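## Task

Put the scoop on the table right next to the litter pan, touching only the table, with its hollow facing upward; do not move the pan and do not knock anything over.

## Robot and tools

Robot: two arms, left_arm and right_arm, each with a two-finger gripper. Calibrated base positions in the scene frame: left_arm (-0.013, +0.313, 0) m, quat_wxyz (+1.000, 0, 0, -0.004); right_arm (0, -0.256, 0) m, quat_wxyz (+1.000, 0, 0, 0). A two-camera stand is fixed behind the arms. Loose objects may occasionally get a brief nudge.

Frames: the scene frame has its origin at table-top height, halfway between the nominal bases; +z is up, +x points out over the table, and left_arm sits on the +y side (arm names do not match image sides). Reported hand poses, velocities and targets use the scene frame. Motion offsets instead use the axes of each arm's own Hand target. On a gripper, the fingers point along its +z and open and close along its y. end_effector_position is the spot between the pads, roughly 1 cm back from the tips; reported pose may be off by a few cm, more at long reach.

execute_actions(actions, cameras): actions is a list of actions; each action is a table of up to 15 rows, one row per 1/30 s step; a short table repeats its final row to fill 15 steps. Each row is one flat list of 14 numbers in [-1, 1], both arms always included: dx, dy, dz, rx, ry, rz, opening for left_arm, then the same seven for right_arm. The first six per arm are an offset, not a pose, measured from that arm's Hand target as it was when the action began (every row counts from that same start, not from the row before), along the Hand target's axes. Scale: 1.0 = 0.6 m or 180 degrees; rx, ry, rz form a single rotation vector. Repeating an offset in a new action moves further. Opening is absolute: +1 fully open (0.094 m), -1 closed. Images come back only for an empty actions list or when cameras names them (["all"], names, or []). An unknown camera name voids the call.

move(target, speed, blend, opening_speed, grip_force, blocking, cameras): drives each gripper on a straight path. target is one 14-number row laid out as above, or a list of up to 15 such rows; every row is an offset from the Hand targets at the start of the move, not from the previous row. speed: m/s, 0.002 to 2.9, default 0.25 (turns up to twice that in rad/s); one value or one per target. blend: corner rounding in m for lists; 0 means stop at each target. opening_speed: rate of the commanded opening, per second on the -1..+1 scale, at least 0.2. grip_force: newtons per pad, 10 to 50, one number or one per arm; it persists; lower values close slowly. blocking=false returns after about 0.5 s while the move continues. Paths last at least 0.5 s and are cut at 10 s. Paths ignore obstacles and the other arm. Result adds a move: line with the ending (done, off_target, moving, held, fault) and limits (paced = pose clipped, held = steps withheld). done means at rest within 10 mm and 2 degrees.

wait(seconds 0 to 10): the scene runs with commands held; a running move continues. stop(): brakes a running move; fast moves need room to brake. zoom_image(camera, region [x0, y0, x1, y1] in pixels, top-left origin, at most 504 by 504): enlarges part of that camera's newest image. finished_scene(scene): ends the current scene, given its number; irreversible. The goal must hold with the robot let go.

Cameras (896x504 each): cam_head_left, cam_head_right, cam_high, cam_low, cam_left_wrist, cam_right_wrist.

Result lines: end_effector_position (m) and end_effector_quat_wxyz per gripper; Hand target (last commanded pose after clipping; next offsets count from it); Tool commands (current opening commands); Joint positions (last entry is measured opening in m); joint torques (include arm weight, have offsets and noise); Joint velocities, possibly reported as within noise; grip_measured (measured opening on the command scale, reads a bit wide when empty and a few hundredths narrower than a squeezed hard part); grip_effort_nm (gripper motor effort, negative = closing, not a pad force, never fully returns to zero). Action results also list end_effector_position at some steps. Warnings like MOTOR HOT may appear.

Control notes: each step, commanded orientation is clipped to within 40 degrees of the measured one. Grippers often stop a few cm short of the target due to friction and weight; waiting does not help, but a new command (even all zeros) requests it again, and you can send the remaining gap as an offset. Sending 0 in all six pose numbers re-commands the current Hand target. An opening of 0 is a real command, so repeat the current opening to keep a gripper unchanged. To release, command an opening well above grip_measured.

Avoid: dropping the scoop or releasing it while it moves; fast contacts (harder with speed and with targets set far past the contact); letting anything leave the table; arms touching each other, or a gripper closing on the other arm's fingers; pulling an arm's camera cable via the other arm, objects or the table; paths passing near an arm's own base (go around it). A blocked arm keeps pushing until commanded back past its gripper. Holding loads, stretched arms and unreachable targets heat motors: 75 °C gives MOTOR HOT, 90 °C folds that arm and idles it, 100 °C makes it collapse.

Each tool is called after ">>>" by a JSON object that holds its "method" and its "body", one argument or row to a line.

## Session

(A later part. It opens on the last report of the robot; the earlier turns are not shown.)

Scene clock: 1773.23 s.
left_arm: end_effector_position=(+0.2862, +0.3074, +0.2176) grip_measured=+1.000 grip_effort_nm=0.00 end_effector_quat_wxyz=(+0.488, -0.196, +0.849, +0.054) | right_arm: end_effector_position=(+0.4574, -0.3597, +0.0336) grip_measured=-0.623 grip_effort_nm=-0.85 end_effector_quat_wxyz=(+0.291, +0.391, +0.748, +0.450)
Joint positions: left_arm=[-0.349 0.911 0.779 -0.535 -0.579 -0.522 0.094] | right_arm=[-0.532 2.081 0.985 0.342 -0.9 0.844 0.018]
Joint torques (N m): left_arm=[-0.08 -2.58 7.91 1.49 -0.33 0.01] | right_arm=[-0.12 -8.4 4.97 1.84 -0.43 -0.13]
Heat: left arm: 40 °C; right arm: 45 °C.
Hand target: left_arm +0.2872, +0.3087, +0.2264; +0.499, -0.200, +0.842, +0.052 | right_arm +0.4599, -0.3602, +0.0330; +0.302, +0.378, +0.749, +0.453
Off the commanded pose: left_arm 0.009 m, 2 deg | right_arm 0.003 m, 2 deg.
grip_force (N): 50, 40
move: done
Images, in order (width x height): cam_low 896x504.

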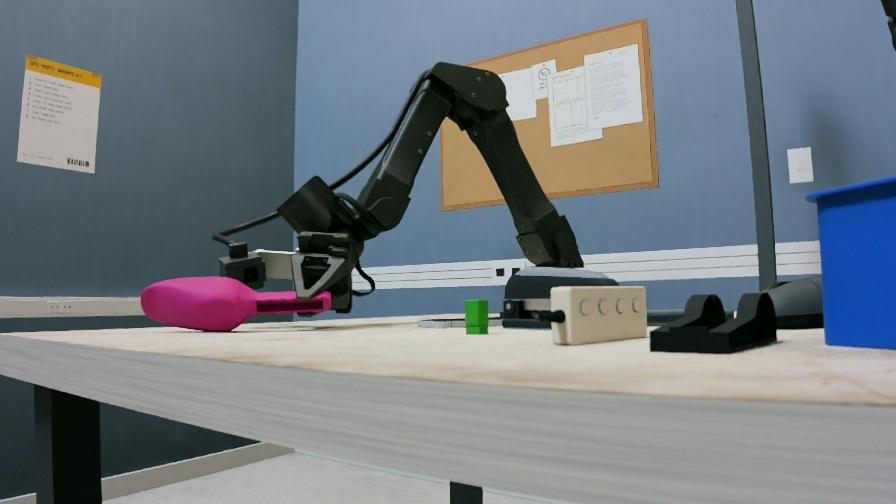

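>>> {"method": "move", "body": {
  "target": [0,0,0,0,0,0,1, 0.0013,-0.0106,0.0048,0,0,0,-0.75],
  "speed": 0.05,
  "cameras": ["cam_low"]
}}

>>> {"method": "zoom_image", "body": {
  "camera": "cam_low",
  "region": [100, 200, 420, 380]
}}

Scene clock: 1778.63 s.
left_arm: end_effector_position=(+0.2862, +0.3074, +0.2176) grip_measured=+1.000 grip_effort_nm=0.00 end_effector_quat_wxyz=(+0.488, -0.196, +0.849, +0.054) | right_arm: end_effector_position=(+0.4602, -0.3610, +0.0312) grip_measured=-0.623 grip_effort_nm=-0.85 end_effector_quat_wxyz=(+0.300, +0.385, +0.748, +0.451)
Joint positions: left_arm=[-0.349 0.911 0.779 -0.535 -0.579 -0.522 0.094] | right_arm=[-0.532 2.1 0.985 0.382 -0.903 0.844 0.018]
Joint torques (N m): left_arm=[-0.14 -2.62 7.97 1.51 -0.34 -0.01] | right_arm=[-0.09 -8.2 4.62 1.7 -0.4 -0.12]
Heat: left arm: 40 °C; right arm: 45 °C.
Hand target: left_arm +0.2872, +0.3087, +0.2264; +0.499, -0.200, +0.842, +0.052 | right_arm +0.4599, -0.3602, +0.0259; +0.302, +0.378, +0.749, +0.453
Off the commanded pose: left_arm 0.009 m, 2 deg | right_arm 0.005 m, 1 deg.
grip_force (N): 50, 40
move: done
Images, in order (width x height): cam_low 896x504.

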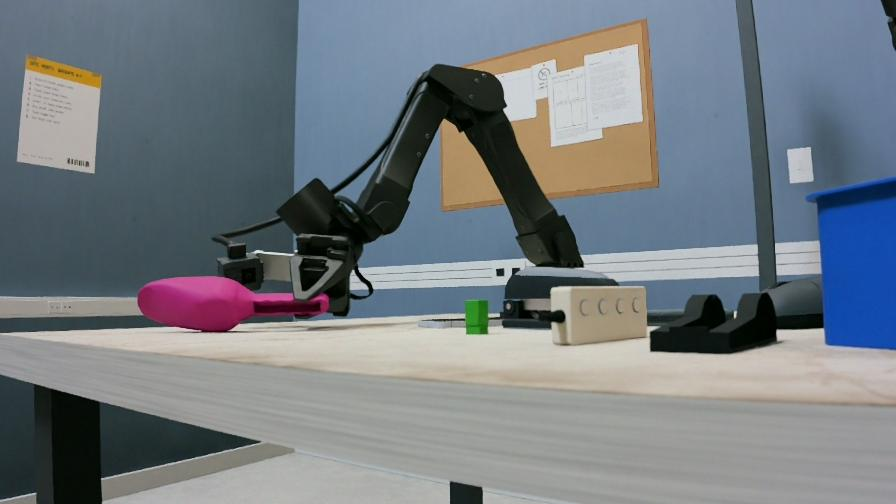

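Scaled by 1.575.

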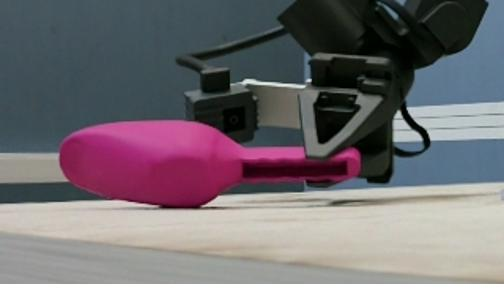

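>>> {"method": "move", "body": {
  "target": [0,0,0,0,0,0,1, 0,0,0,0,0,0,-0.45],
  "speed": 0.05,
  "opening_speed": 0.4,
  "cameras": ["cam_low"]
}}

>>> {"method": "zoom_image", "body": {
  "camera": "cam_low",
  "region": [100, 200, 420, 380]
}}

Scene clock: 1786.97 s.
left_arm: end_effector_position=(+0.2862, +0.3074, +0.2176) grip_measured=+1.000 grip_effort_nm=-0.01 end_effector_quat_wxyz=(+0.488, -0.196, +0.849, +0.054) | right_arm: end_effector_position=(+0.4602, -0.3610, +0.0310) grip_measured=-0.452 grip_effort_nm=0.11 end_effector_quat_wxyz=(+0.300, +0.385, +0.748, +0.451)
Joint positions: left_arm=[-0.349 0.911 0.779 -0.535 -0.579 -0.522 0.094] | right_arm=[-0.532 2.101 0.985 0.382 -0.903 0.844 0.026]
Joint torques (N m): left_arm=[-0.08 -2.59 8.06 1.51 -0.34 0.01] | right_arm=[-0.13 -8.18 4.59 1.71 -0.38 -0.12]
Heat: left arm: 40 °C; right arm: 44 °C.
Hand target: left_arm +0.2872, +0.3087, +0.2264; +0.499, -0.200, +0.842, +0.052 | right_arm +0.4598, -0.3602, +0.0258; +0.302, +0.378, +0.749, +0.453
Off the commanded pose: left_arm 0.009 m, 2 deg | right_arm 0.005 m, 1 deg.
grip_force (N): 50, 40
move: done
Images, in order (width x height): cam_low 896x504.

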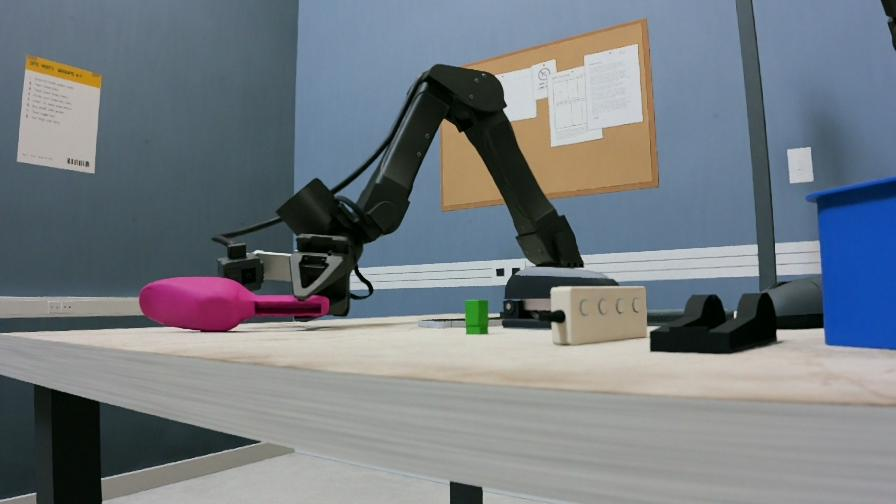

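Scaled by 1.575.

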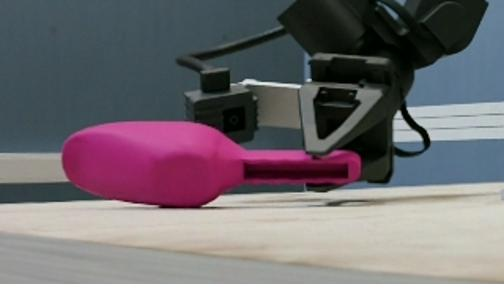

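>>> {"method": "move", "body": {
  "target": [0,0,0,0,0,0,1, 0,0,-0.2,0,0,0,-0.45],
  "speed": 0.12,
  "cameras": ["cam_low", "cam_right_wrist", "cam_high"]
}}

>>> {"method": "zoom_image", "body": {
  "camera": "cam_low",
  "region": [100, 200, 420, 380]
}}

Scene clock: 1792.97 s.
left_arm: end_effector_position=(+0.2862, +0.3074, +0.2176) grip_measured=+1.000 grip_effort_nm=0.00 end_effector_quat_wxyz=(+0.488, -0.196, +0.849, +0.054) | right_arm: end_effector_position=(+0.3564, -0.4068, +0.0509) grip_measured=-0.452 grip_effort_nm=0.11 end_effector_quat_wxyz=(+0.268, +0.409, +0.743, +0.457)
Joint positions: left_arm=[-0.349 0.911 0.779 -0.535 -0.579 -0.522 0.094] | right_arm=[-0.825 1.912 0.918 -0.177 -1.074 0.421 0.026]
Joint torques (N m): left_arm=[-0.03 -2.61 8.01 1.51 -0.34 0] | right_arm=[-0.21 -11.85 7.25 0.92 -0.72 -0.26]
Heat: left arm: 40 °C; right arm: 44 °C.
Hand target: left_arm +0.2872, +0.3087, +0.2264; +0.499, -0.200, +0.842, +0.052 | right_arm +0.3645, -0.4140, +0.0747; +0.302, +0.378, +0.749, +0.453
Off the commanded pose: left_arm 0.009 m, 2 deg | right_arm 0.026 m, 5 deg.
grip_force (N): 50, 40
move: off_target (right_arm)
Images, in order (width x height): cam_high 896x504, cam_low 896x504, cam_right_wrist 896x504.

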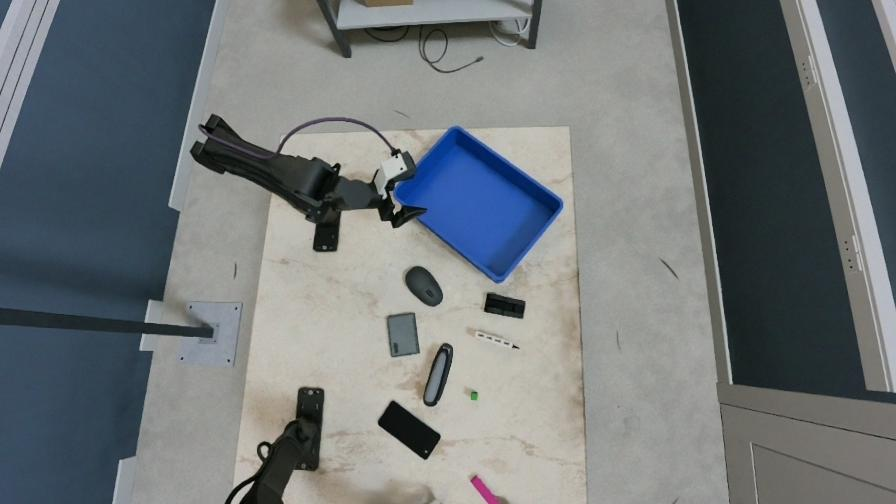

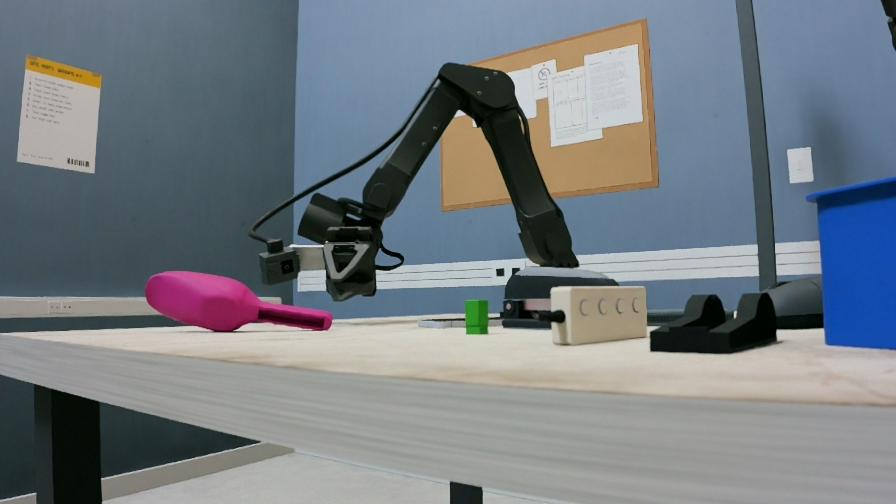

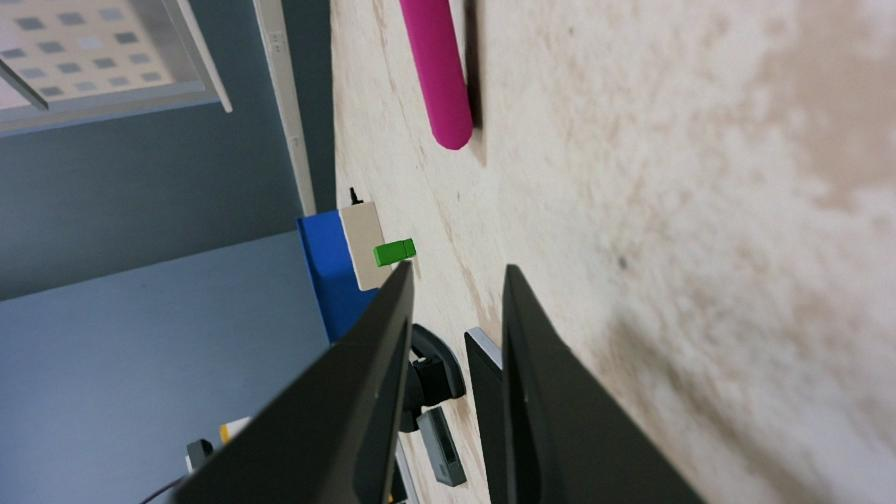

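Scaled by 1.575.

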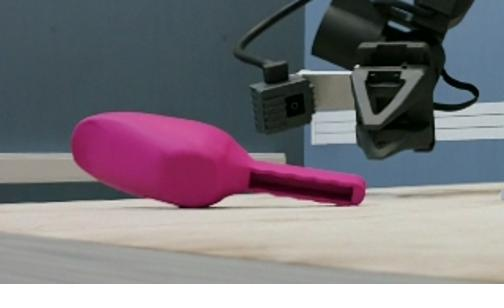

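>>> {"method": "move", "body": {
  "target": [0,0,0,0,0,0,1, -0.1941,0.0758,0.011,0.021,0.0627,-0.0427,-0.2],
  "speed": 0.2,
  "cameras": ["cam_right_wrist"]
}}

Scene clock: 1849.40 s.
left_arm: end_effector_position=(+0.2862, +0.3074, +0.2176) grip_measured=+1.000 grip_effort_nm=-0.01 end_effector_quat_wxyz=(+0.488, -0.196, +0.849, +0.054) | right_arm: end_effector_position=(+0.4383, -0.4951, +0.1253) grip_measured=-0.202 grip_effort_nm=0.11 end_effector_quat_wxyz=(+0.235, +0.306, +0.811, +0.439)
Joint positions: left_arm=[-0.349 0.911 0.779 -0.535 -0.579 -0.522 0.094] | right_arm=[-0.819 2.392 2.103 -1.224 -1.043 -0.063 0.037]
Joint torques (N m): left_arm=[-0.14 -2.65 7.98 1.51 -0.34 0] | right_arm=[0.75 -11 8.68 0.38 -0.63 -0.25]
Heat: left arm: 40 °C; right arm: 45 °C.
Hand target: left_arm +0.2872, +0.3087, +0.2264; +0.499, -0.200, +0.842, +0.052 | right_arm +0.4450, -0.4951, +0.1261; +0.244, +0.291, +0.813, +0.442
Off the commanded pose: left_arm 0.009 m, 2 deg | right_arm 0.007 m, 2 deg.
grip_force (N): 50, 40
move: done
Images, in order (width x height): cam_right_wrist 896x504.

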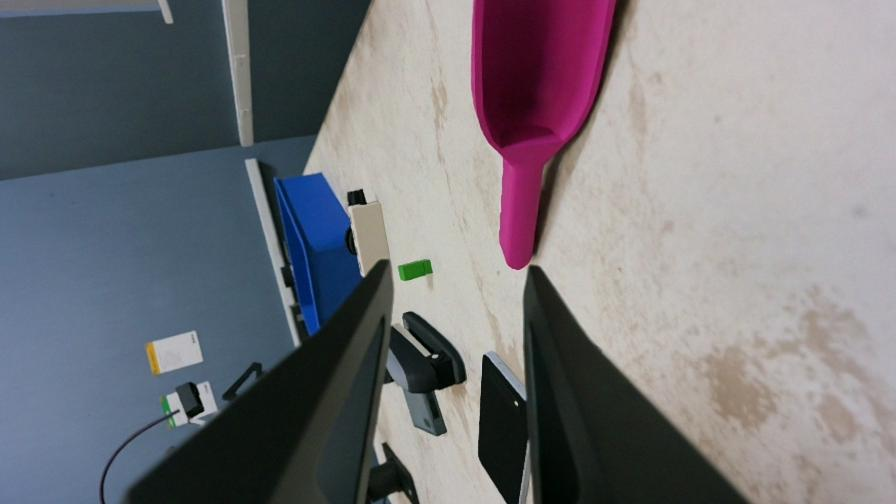

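>>> {"method": "move", "body": {
  "target": [0,0,0,0,0,0,1, -0.0133,-0.005,0.15,0,0,0,-0.2],
  "speed": 0.2,
  "cameras": ["cam_right_wrist", "cam_low"]
}}

Scene clock: 1883.03 s.
left_arm: end_effector_position=(+0.2862, +0.3074, +0.2176) grip_measured=+1.000 grip_effort_nm=0.00 end_effector_quat_wxyz=(+0.488, -0.196, +0.849, +0.054) | right_arm: end_effector_position=(+0.5069, -0.4460, +0.0808) grip_measured=-0.202 grip_effort_nm=0.11 end_effector_quat_wxyz=(+0.234, +0.296, +0.815, +0.441)
Joint positions: left_arm=[-0.349 0.911 0.779 -0.535 -0.579 -0.522 0.094] | right_arm=[-0.648 2.44 1.998 -0.817 -1.014 0.223 0.037]
Joint torques (N m): left_arm=[-0.1 -2.62 7.99 1.51 -0.32 0] | right_arm=[-0.59 -12.92 6.16 1.03 -0.58 -0.07]
Heat: left arm: 40 °C; right arm: 44 °C.
Hand target: left_arm +0.2872, +0.3087, +0.2264; +0.499, -0.200, +0.842, +0.052 | right_arm +0.5087, -0.4500, +0.0803; +0.244, +0.291, +0.813, +0.442
Off the commanded pose: left_arm 0.009 m, 2 deg | right_arm 0.004 m, 1 deg.
grip_force (N): 50, 40
move: done
Images, in order (width x height): cam_low 896x504, cam_right_wrist 896x504.

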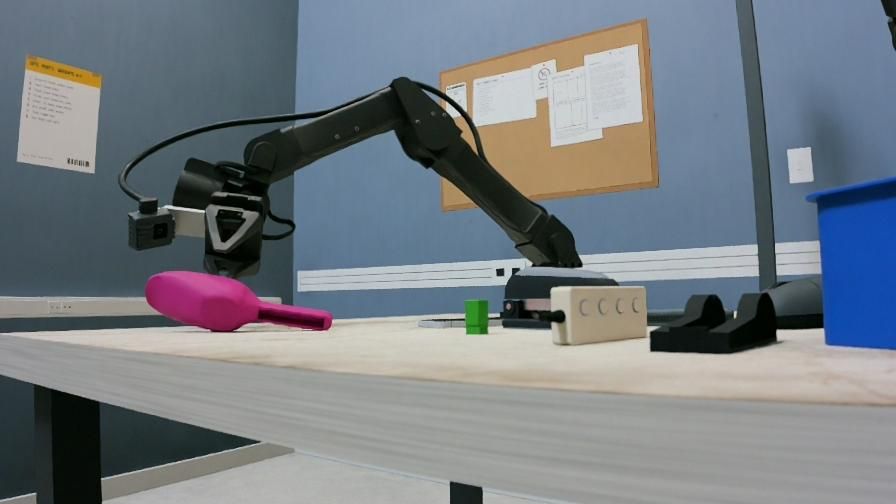

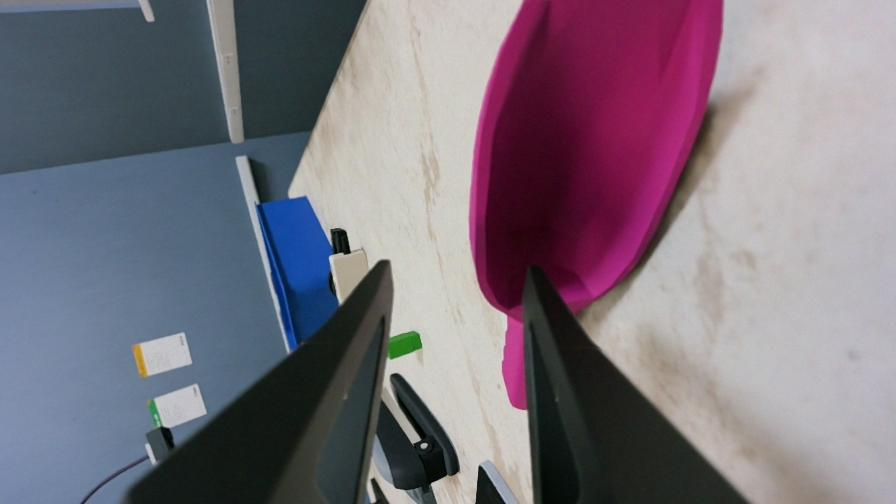

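>>> {"method": "move", "body": {
  "target": [0,0,0,0,0,0,1, 0,-0.0083,0.05,0,0,0,-0.2],
  "speed": 0.15,
  "cameras": ["cam_right_wrist"]
}}

Scene clock: 1900.07 s.
left_arm: end_effector_position=(+0.2862, +0.3074, +0.2176) grip_measured=+1.000 grip_effort_nm=0.00 end_effector_quat_wxyz=(+0.488, -0.196, +0.849, +0.054) | right_arm: end_effector_position=(+0.5245, -0.4345, +0.0689) grip_measured=-0.202 grip_effort_nm=0.11 end_effector_quat_wxyz=(+0.241, +0.295, +0.814, +0.439)
Joint positions: left_arm=[-0.349 0.911 0.779 -0.535 -0.579 -0.522 0.094] | right_arm=[-0.608 2.454 1.965 -0.687 -0.999 0.306 0.037]
Joint torques (N m): left_arm=[-0.06 -2.63 7.95 1.51 -0.32 -0.01] | right_arm=[0.08 -11.82 6.28 1.16 -0.54 -0.07]
Heat: left arm: 40 °C; right arm: 46 °C.
Hand target: left_arm +0.2872, +0.3087, +0.2264; +0.499, -0.200, +0.842, +0.052 | right_arm +0.5271, -0.4350, +0.0615; +0.244, +0.291, +0.813, +0.442
Off the commanded pose: left_arm 0.009 m, 2 deg | right_arm 0.008 m, 1 deg.
grip_force (N): 50, 40
move: done
Images, in order (width x height): cam_right_wrist 896x504.

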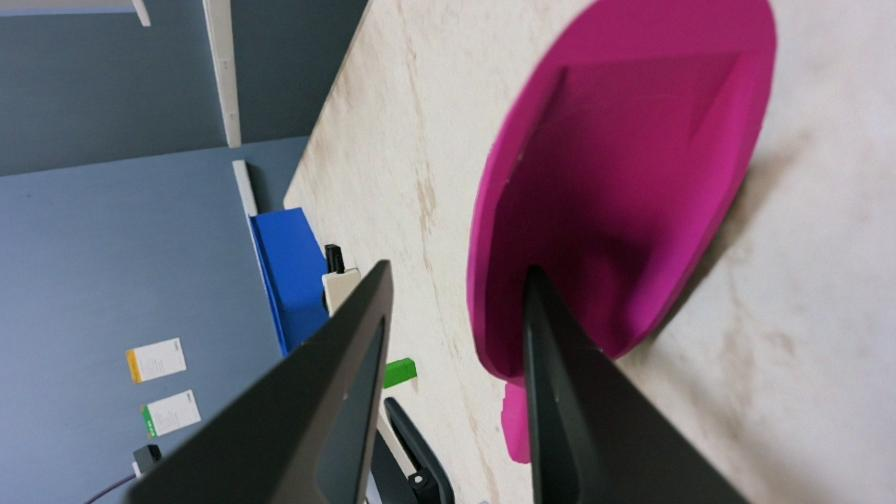

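>>> {"method": "move", "body": {
  "target": [0,0,0,0,0,0,1, 0,-0.004,0.0383,0,0,0,-0.2],
  "speed": 0.1,
  "cameras": ["cam_right_wrist"]
}}

Scene clock: 1906.50 s.
left_arm: end_effector_position=(+0.2862, +0.3074, +0.2176) grip_measured=+1.000 grip_effort_nm=0.00 end_effector_quat_wxyz=(+0.488, -0.196, +0.849, +0.054) | right_arm: end_effector_position=(+0.5384, -0.4233, +0.0551) grip_measured=-0.202 grip_effort_nm=0.11 end_effector_quat_wxyz=(+0.240, +0.297, +0.813, +0.439)
Joint positions: left_arm=[-0.349 0.911 0.779 -0.535 -0.579 -0.522 0.094] | right_arm=[-0.573 2.483 1.955 -0.599 -0.985 0.368 0.037]
Joint torques (N m): left_arm=[-0.12 -2.56 8.03 1.5 -0.34 0] | right_arm=[0.23 -11.97 6.39 1.23 -0.53 -0.07]
Heat: left arm: 40 °C; right arm: 45 °C.
Hand target: left_arm +0.2872, +0.3087, +0.2264; +0.499, -0.200, +0.842, +0.052 | right_arm +0.5414, -0.4228, +0.0480; +0.244, +0.291, +0.813, +0.442
Off the commanded pose: left_arm 0.009 m, 2 deg | right_arm 0.008 m, 1 deg.
grip_force (N): 50, 40
move: done
Images, in order (width x height): cam_right_wrist 896x504.

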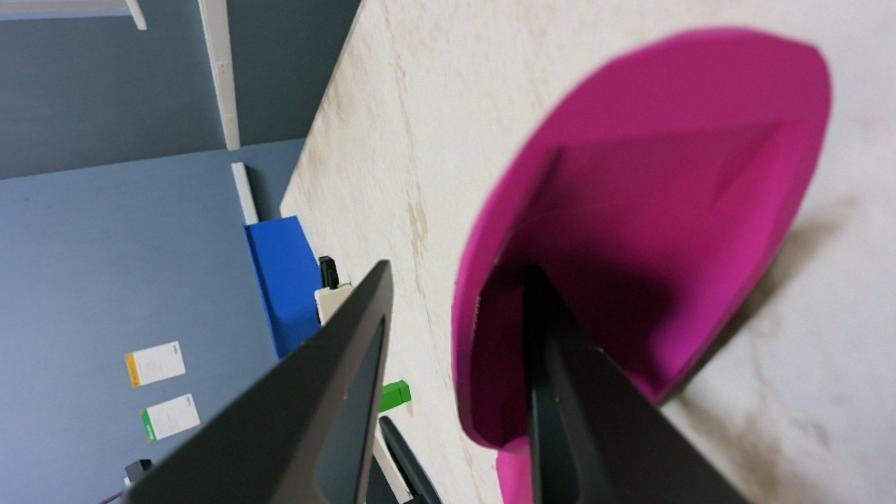

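>>> {"method": "move", "body": {
  "target": [
    [0,0,0,0,0,0,1, 0,0,0.01,0,0,0,-0.2],
    [0,0,0,0,0,0,1, 0,0,0.01,0,0,0,-1.0]
  ],
  "speed": 0.1,
  "opening_speed": 0.6,
  "grip_force": [50, 40],
  "cameras": ["cam_right_wrist"]
}}

Scene clock: 1916.70 s.
left_arm: end_effector_position=(+0.2862, +0.3074, +0.2176) grip_measured=+1.000 grip_effort_nm=0.00 end_effector_quat_wxyz=(+0.488, -0.196, +0.849, +0.054) | right_arm: end_effector_position=(+0.5423, -0.4239, +0.0557) grip_measured=-0.843 grip_effort_nm=-0.81 end_effector_quat_wxyz=(+0.246, +0.298, +0.813, +0.436)
Joint positions: left_arm=[-0.349 0.911 0.779 -0.535 -0.579 -0.522 0.094] | right_arm=[-0.569 2.484 1.955 -0.574 -0.978 0.385 0.007]
Joint torques (N m): left_arm=[-0.14 -2.61 7.99 1.51 -0.35 0] | right_arm=[0.76 -11.54 6.31 1.24 -0.53 -0.09]
Heat: left arm: 40 °C; right arm: 44 °C.
Hand target: left_arm +0.2872, +0.3087, +0.2264; +0.499, -0.200, +0.842, +0.052 | right_arm +0.5453, -0.4193, +0.0452; +0.244, +0.291, +0.813, +0.442
Off the commanded pose: left_arm 0.009 m, 2 deg | right_arm 0.012 m, 1 deg.
grip_force (N): 50, 40
move: off_target (right_arm); target 2's new opening was sent with right_arm's hand 0.012 m and 1 deg from that target
Images, in order (width x height): cam_right_wrist 896x504.

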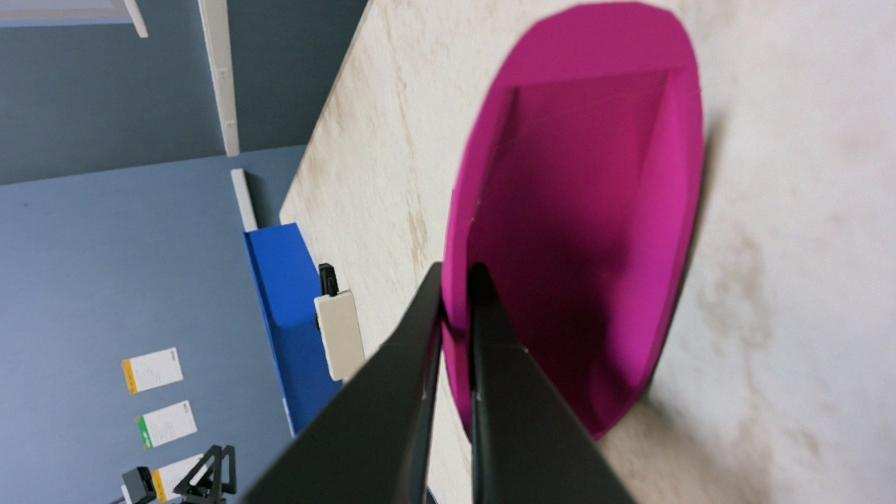

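>>> {"method": "move", "body": {
  "target": [
    [0,0,0,0,0,0,1, -0.036,0.2221,-0.127,0,0,0,-1.0],
    [0,0,0,0,0,0,1, 0.1795,0.2468,-0.1449,0.3834,0.0897,-0.2351,-1.0]
  ],
  "speed": 0.25,
  "blend": [0.03, 0],
  "cameras": ["cam_low", "cam_right_wrist"]
}}

>>> {"method": "zoom_image", "body": {
  "camera": "cam_low",
  "region": [150, 60, 500, 260]
}}

Scene clock: 1964.60 s.
left_arm: end_effector_position=(+0.2862, +0.3074, +0.2176) grip_measured=+1.000 grip_effort_nm=-0.01 end_effector_quat_wxyz=(+0.488, -0.196, +0.849, +0.054) | right_arm: end_effector_position=(+0.4533, -0.3272, +0.1696) grip_measured=-0.844 grip_effort_nm=-0.85 end_effector_quat_wxyz=(+0.055, +0.014, +0.986, -0.154)
Joint positions: left_arm=[-0.349 0.911 0.779 -0.535 -0.579 -0.522 0.094] | right_arm=[-0.04 2.278 2.405 -1.576 0.306 -0.03 0.007]
Joint torques (N m): left_arm=[-0.08 -2.61 7.99 1.5 -0.33 -0.01] | right_arm=[-0.08 -17.74 5.63 0.58 0.37 -0.08]
Heat: left arm: 40 °C; right arm: 45 °C.
Hand target: left_arm +0.2872, +0.3087, +0.2264; +0.499, -0.200, +0.842, +0.052 | right_arm +0.4500, -0.3300, +0.2001; +0.067, +0.021, +0.984, -0.161
Off the commanded pose: left_arm 0.009 m, 2 deg | right_arm 0.031 m, 2 deg.
joint read past its limit (right arm) — joint 4 (wrist pitch), lower limit.
joint sent to its limit (right arm) — joint 4 (wrist pitch), lower limit. The joint targets still meet the commanded pose.
grip_force (N): 50, 40
move: off_target (right_arm)
Images, in order (width x height): cam_low 896x504, cam_right_wrist 896x504.

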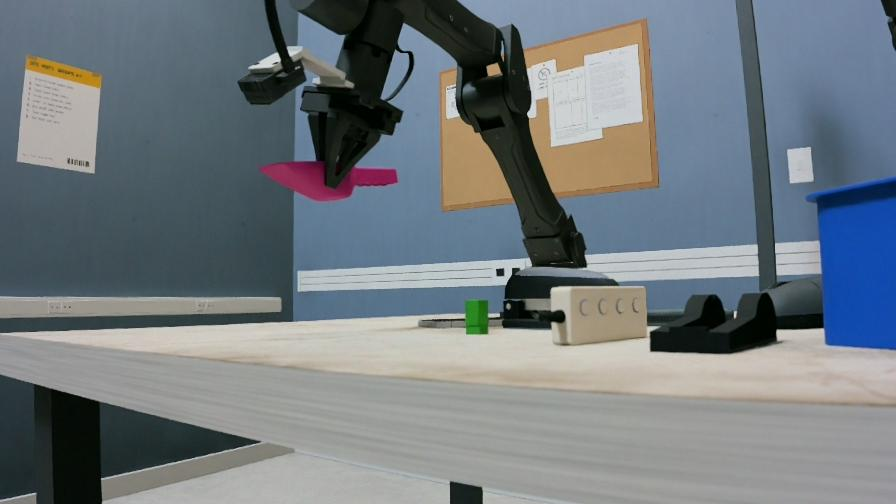

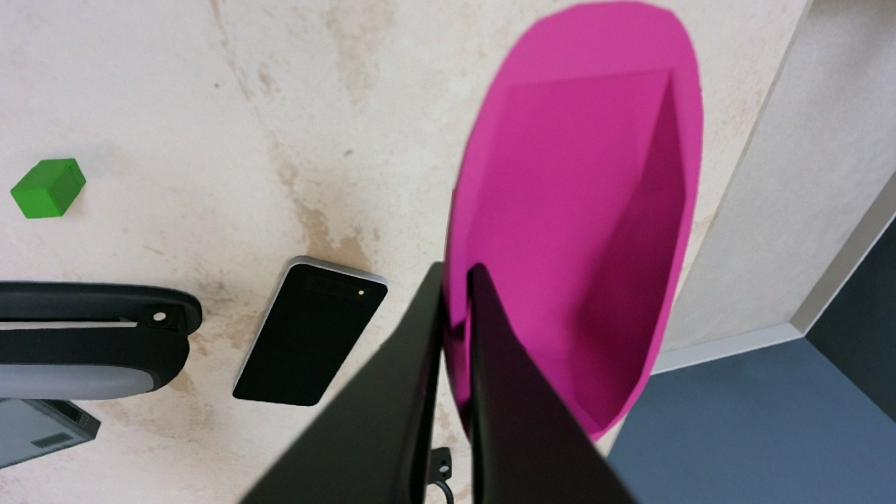

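Scaled by 1.440.

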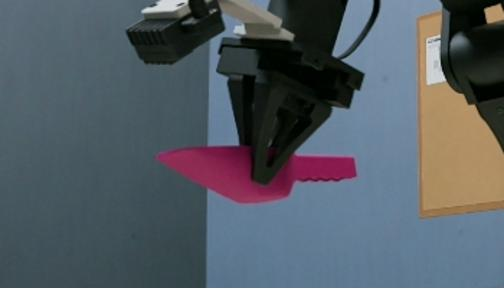

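>>> {"method": "move", "body": {
  "target": [0,0,0,0,0,0,1, 0.0313,0.0707,0.2115,0,0,0,-1.0],
  "speed": 0.15,
  "cameras": ["cam_low"]
}}

>>> {"method": "zoom_image", "body": {
  "camera": "cam_low",
  "region": [150, 180, 450, 380]
}}

Scene clock: 1977.67 s.
left_arm: end_effector_position=(+0.2862, +0.3074, +0.2176) grip_measured=+1.000 grip_effort_nm=0.00 end_effector_quat_wxyz=(+0.488, -0.196, +0.849, +0.054) | right_arm: end_effector_position=(+0.4413, -0.3270, +0.0427) grip_measured=-0.844 grip_effort_nm=-0.85 end_effector_quat_wxyz=(+0.032, +0.010, +0.987, -0.154)
Joint positions: left_arm=[-0.349 0.911 0.779 -0.535 -0.579 -0.522 0.094] | right_arm=[-0.04 2.212 1.788 -1.071 0.308 -0.031 0.007]
Joint torques (N m): left_arm=[-0.02 -2.69 8.01 1.5 -0.34 -0.01] | right_arm=[-0.18 -16.1 6.01 0.69 0.33 0.06]
Heat: left arm: 40 °C; right arm: 49 °C.
Hand target: left_arm +0.2872, +0.3087, +0.2264; +0.499, -0.200, +0.842, +0.052 | right_arm +0.4500, -0.3301, +0.0650; +0.067, +0.021, +0.984, -0.161
Off the commanded pose: left_arm 0.009 m, 2 deg | right_arm 0.024 m, 4 deg.
grip_force (N): 50, 40
move: off_target (right_arm)
Images, in order (width x height): cam_low 896x504.

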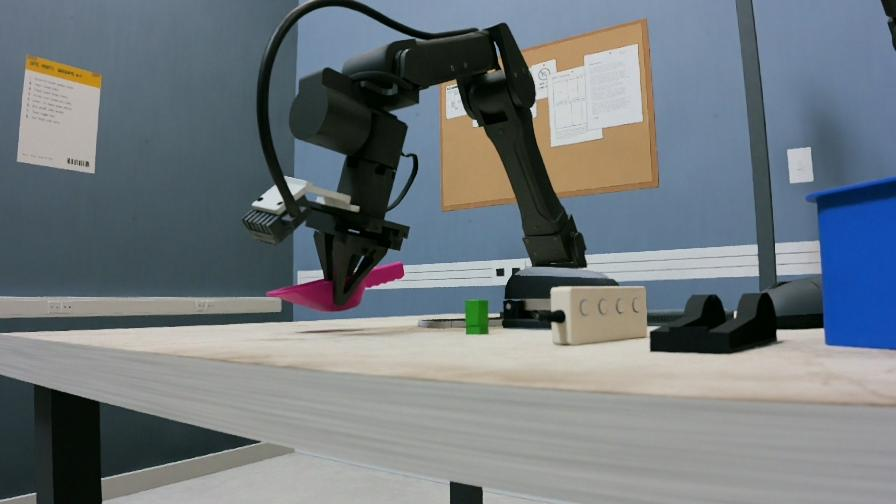

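Scaled by 1.680.

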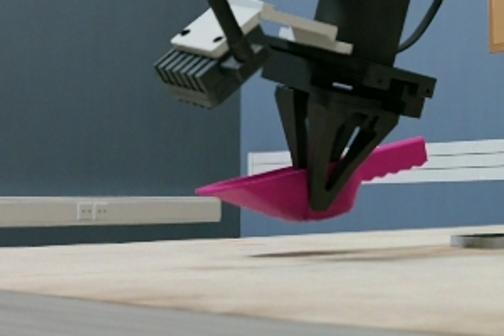

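>>> {"method": "move", "body": {
  "target": [0,0,0,0,0,0,1, 0.0023,0.0052,0.0157,0.003,-0.021,0.0066,-1.0],
  "speed": 0.06,
  "cameras": ["cam_low"]
}}

>>> {"method": "zoom_image", "body": {
  "camera": "cam_low",
  "region": [150, 180, 450, 380]
}}

Scene clock: 1992.47 s.
left_arm: end_effector_position=(+0.2862, +0.3074, +0.2176) grip_measured=+1.000 grip_effort_nm=0.00 end_effector_quat_wxyz=(+0.488, -0.196, +0.849, +0.054) | right_arm: end_effector_position=(+0.4393, -0.3278, +0.0272) grip_measured=-0.844 grip_effort_nm=-0.84 end_effector_quat_wxyz=(+0.059, +0.015, +0.986, -0.158)
Joint positions: left_arm=[-0.349 0.911 0.779 -0.535 -0.579 -0.522 0.094] | right_arm=[-0.04 2.167 1.645 -0.917 0.313 -0.03 0.007]
Joint torques (N m): left_arm=[-0.06 -2.56 7.91 1.5 -0.34 0.01] | right_arm=[0.18 -16.83 5.94 0.79 0.36 0.09]
Heat: left arm: 40 °C; right arm: 50 °C.
Hand target: left_arm +0.2872, +0.3087, +0.2264; +0.499, -0.200, +0.842, +0.052 | right_arm +0.4500, -0.3302, +0.0549; +0.101, +0.026, +0.981, -0.166
Off the commanded pose: left_arm 0.009 m, 2 deg | right_arm 0.030 m, 5 deg.
grip_force (N): 50, 40
move: off_target (right_arm)
Images, in order (width x height): cam_low 896x504.

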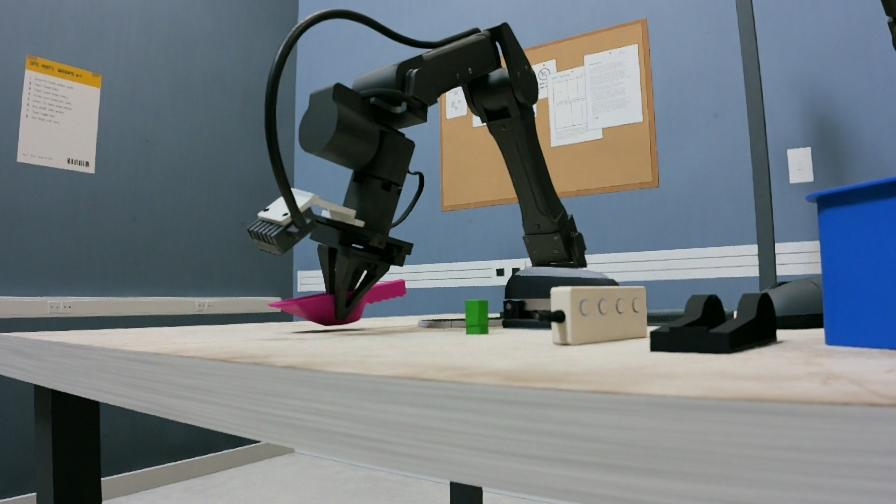

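Scaled by 1.680.

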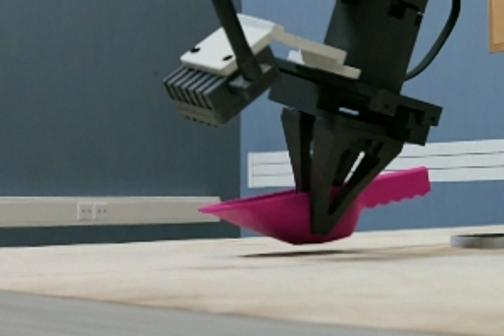

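>>> {"method": "move", "body": {
  "target": [0,0,0,0,0,0,1, 0.0024,0.0037,0.0108,0,0,0,-1.0],
  "speed": 0.05,
  "cameras": ["cam_low"]
}}

>>> {"method": "zoom_image", "body": {
  "camera": "cam_low",
  "region": [150, 180, 450, 380]
}}

Scene clock: 1999.73 s.
left_arm: end_effector_position=(+0.2862, +0.3074, +0.2176) grip_measured=+1.000 grip_effort_nm=-0.01 end_effector_quat_wxyz=(+0.488, -0.196, +0.849, +0.054) | right_arm: end_effector_position=(+0.4395, -0.3279, +0.0231) grip_measured=-0.844 grip_effort_nm=-0.85 end_effector_quat_wxyz=(+0.062, +0.016, +0.985, -0.158)
Joint positions: left_arm=[-0.349 0.911 0.779 -0.535 -0.579 -0.522 0.094] | right_arm=[-0.04 2.167 1.627 -0.893 0.313 -0.03 0.007]
Joint torques (N m): left_arm=[-0.08 -2.69 7.97 1.51 -0.33 -0.01] | right_arm=[0.18 -16.17 5.93 0.81 0.36 0.08]
Heat: left arm: 40 °C; right arm: 51 °C.
Hand target: left_arm +0.2872, +0.3087, +0.2264; +0.499, -0.200, +0.842, +0.052 | right_arm +0.4501, -0.3302, +0.0479; +0.101, +0.026, +0.981, -0.166
Off the commanded pose: left_arm 0.009 m, 2 deg | right_arm 0.027 m, 5 deg.
grip_force (N): 50, 40
move: off_target (right_arm)
Images, in order (width x height): cam_low 896x504.

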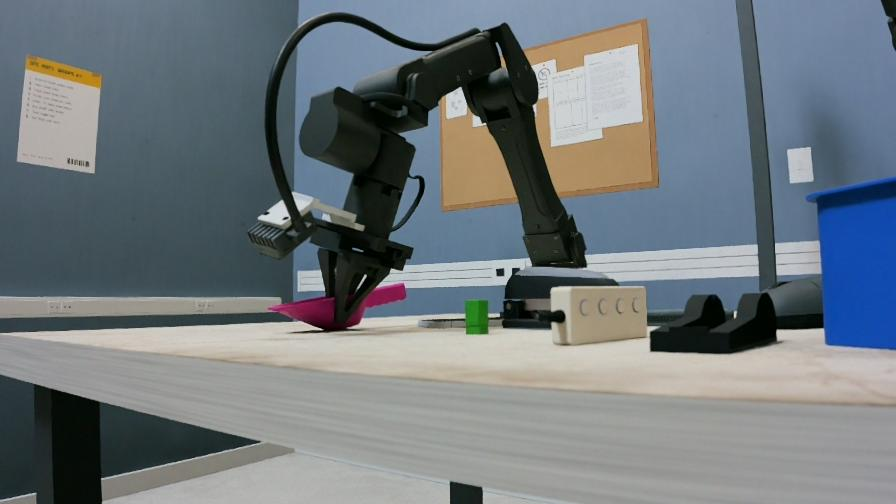

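Scaled by 1.680.

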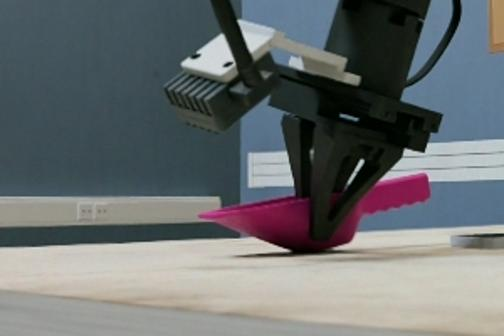

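>>> {"method": "move", "body": {
  "target": [0,0,0,0,0,0,1, 0,0,0,0.003,-0.021,0.0066,-1.0],
  "speed": 0.05,
  "cameras": ["cam_low"]
}}

>>> {"method": "zoom_image", "body": {
  "camera": "cam_low",
  "region": [150, 180, 450, 380]
}}

Scene clock: 2019.37 s.
left_arm: end_effector_position=(+0.2862, +0.3074, +0.2176) grip_measured=+1.000 grip_effort_nm=-0.01 end_effector_quat_wxyz=(+0.488, -0.196, +0.849, +0.054) | right_arm: end_effector_position=(+0.4388, -0.3302, +0.0228) grip_measured=-0.844 grip_effort_nm=-0.85 end_effector_quat_wxyz=(+0.094, +0.021, +0.981, -0.165)
Joint positions: left_arm=[-0.349 0.911 0.779 -0.535 -0.579 -0.522 0.094] | right_arm=[-0.04 2.112 1.524 -0.78 0.327 -0.03 0.007]
Joint torques (N m): left_arm=[-0.1 -2.59 8.05 1.49 -0.33 0] | right_arm=[0.53 -15.94 5.86 0.96 0.31 0.08]
Heat: left arm: 40 °C; right arm: 52 °C.
Hand target: left_arm +0.2872, +0.3087, +0.2264; +0.499, -0.200, +0.842, +0.052 | right_arm +0.4501, -0.3302, +0.0480; +0.135, +0.032, +0.976, -0.170
Off the commanded pose: left_arm 0.009 m, 2 deg | right_arm 0.028 m, 5 deg.
grip_force (N): 50, 40
move: off_target (right_arm)
Images, in order (width x height): cam_low 896x504.

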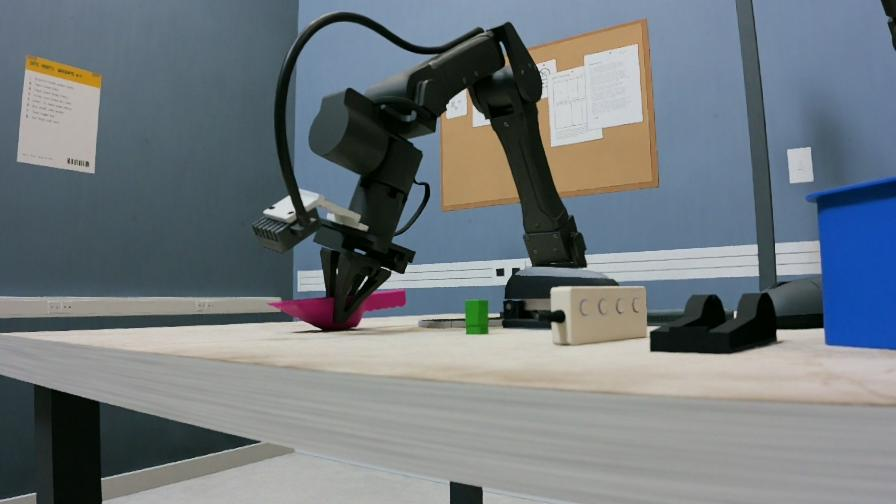

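Scaled by 1.680.

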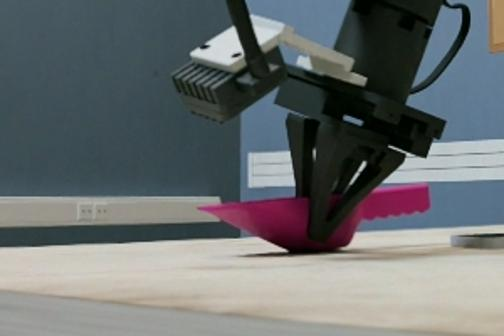

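>>> {"method": "move", "body": {
  "target": [0,0,0,0,0,0,1, 0,0,0,0,0,0,-0.5],
  "speed": 0.05,
  "opening_speed": 0.3,
  "cameras": ["cam_low", "cam_right_wrist"]
}}

>>> {"method": "zoom_image", "body": {
  "camera": "cam_low",
  "region": [150, 180, 450, 380]
}}

Scene clock: 2026.83 s.
left_arm: end_effector_position=(+0.2862, +0.3074, +0.2176) grip_measured=+1.000 grip_effort_nm=0.00 end_effector_quat_wxyz=(+0.488, -0.196, +0.849, +0.054) | right_arm: end_effector_position=(+0.4397, -0.3306, +0.0231) grip_measured=-0.502 grip_effort_nm=0.11 end_effector_quat_wxyz=(+0.096, +0.022, +0.981, -0.166)
Joint positions: left_arm=[-0.349 0.911 0.779 -0.535 -0.579 -0.522 0.094] | right_arm=[-0.04 2.112 1.524 -0.776 0.329 -0.03 0.023]
Joint torques (N m): left_arm=[-0.01 -2.63 7.97 1.51 -0.31 0.01] | right_arm=[0.51 -15.88 5.79 0.94 0.28 0.1]
Heat: left arm: 40 °C; right arm: 50 °C.
Hand target: left_arm +0.2872, +0.3087, +0.2264; +0.499, -0.200, +0.842, +0.052 | right_arm +0.4500, -0.3302, +0.0480; +0.135, +0.032, +0.976, -0.170
Off the commanded pose: left_arm 0.009 m, 2 deg | right_arm 0.027 m, 5 deg.
grip_force (N): 50, 40
move: off_target (right_arm)
Images, in order (width x height): cam_low 896x504, cam_right_wrist 896x504.

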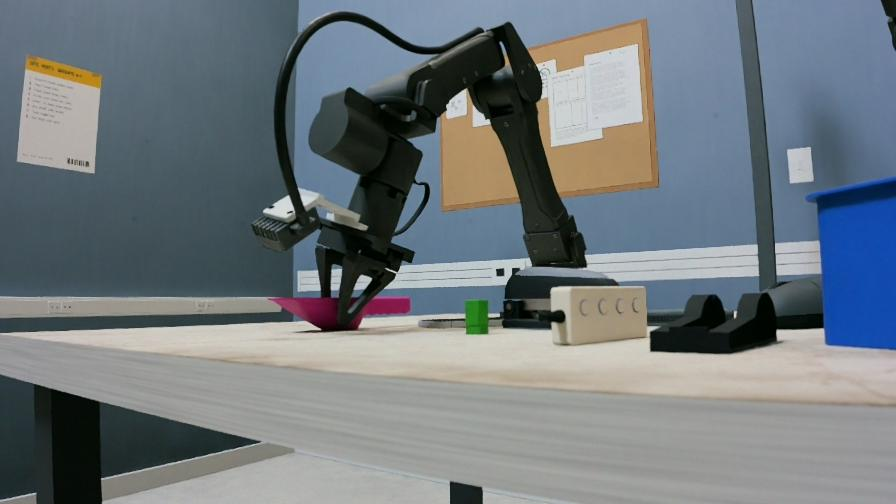

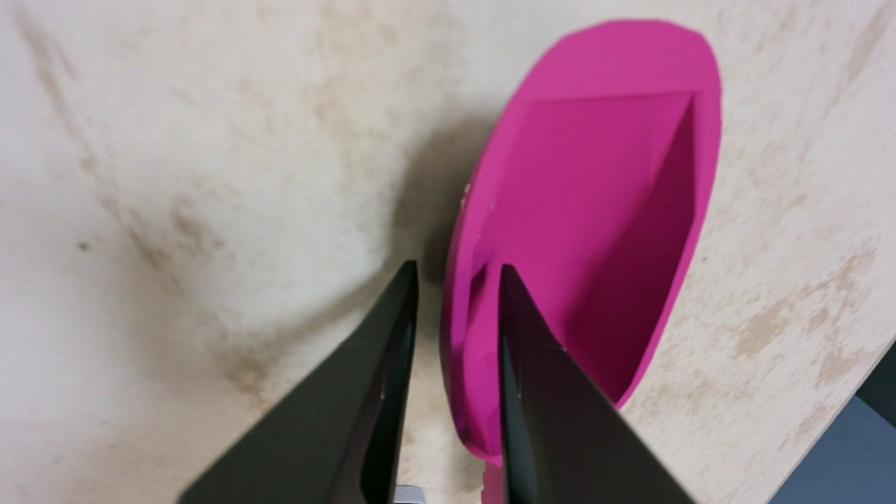

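Scaled by 1.680.

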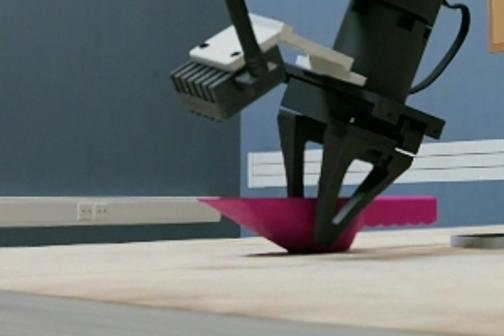

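>>> {"method": "move", "body": {
  "target": [0,0,0,0,0,0,1, 0,0,-0.2167,0,0,0,-0.5],
  "speed": 0.15,
  "cameras": ["cam_low", "cam_right_wrist", "cam_high"]
}}

Scene clock: 2041.97 s.
left_arm: end_effector_position=(+0.2862, +0.3074, +0.2176) grip_measured=+1.000 grip_effort_nm=0.00 end_effector_quat_wxyz=(+0.488, -0.196, +0.849, +0.054) | right_arm: end_effector_position=(+0.4112, -0.2857, +0.1396) grip_measured=-0.502 grip_effort_nm=0.11 end_effector_quat_wxyz=(+0.099, +0.020, +0.981, -0.168)
Joint positions: left_arm=[-0.349 0.911 0.779 -0.535 -0.579 -0.522 0.094] | right_arm=[0.077 1.939 1.741 -1.201 0.354 0.088 0.023]
Joint torques (N m): left_arm=[-0.12 -2.62 8.03 1.51 -0.35 0] | right_arm=[0.42 -13.48 8.55 0.65 0.37 0.12]
Heat: left arm: 40 °C; right arm: 49 °C.
Hand target: left_arm +0.2872, +0.3087, +0.2264; +0.499, -0.200, +0.842, +0.052 | right_arm +0.4171, -0.2859, +0.1657; +0.135, +0.031, +0.976, -0.170
Off the commanded pose: left_arm 0.009 m, 2 deg | right_arm 0.027 m, 4 deg.
grip_force (N): 50, 40
move: off_target (right_arm)
Images, in order (width x height): cam_high 896x504, cam_low 896x504, cam_right_wrist 896x504.

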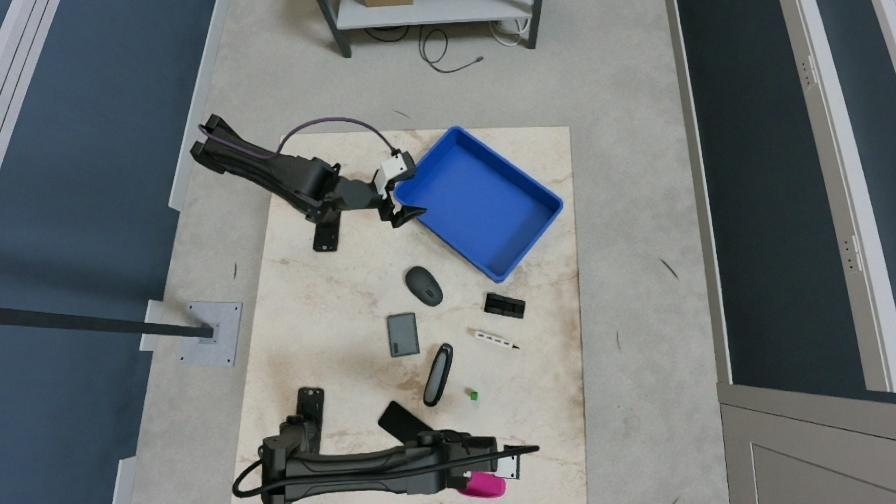

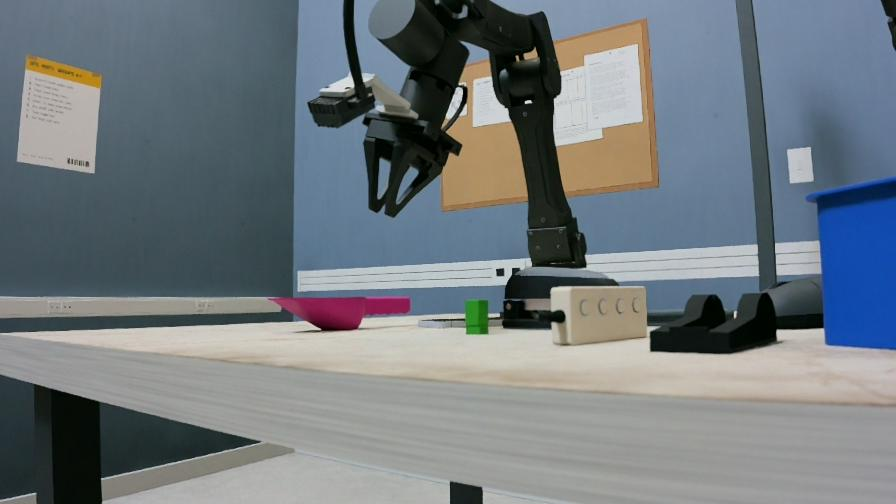

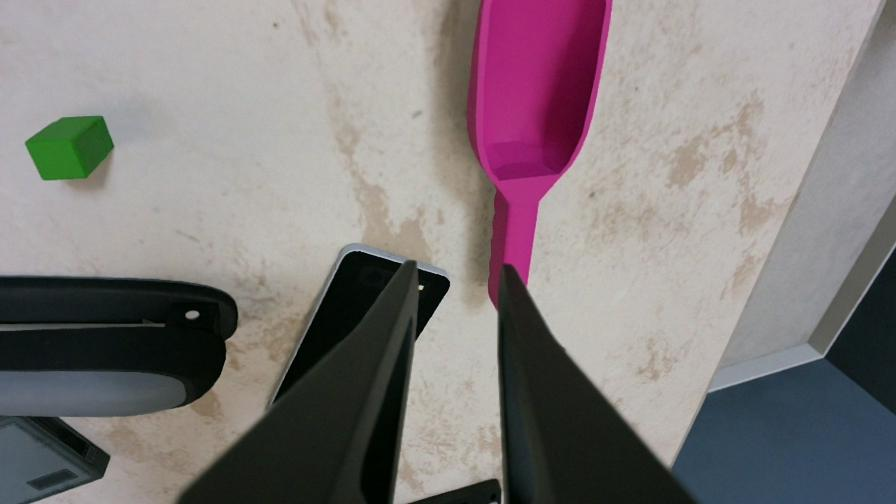

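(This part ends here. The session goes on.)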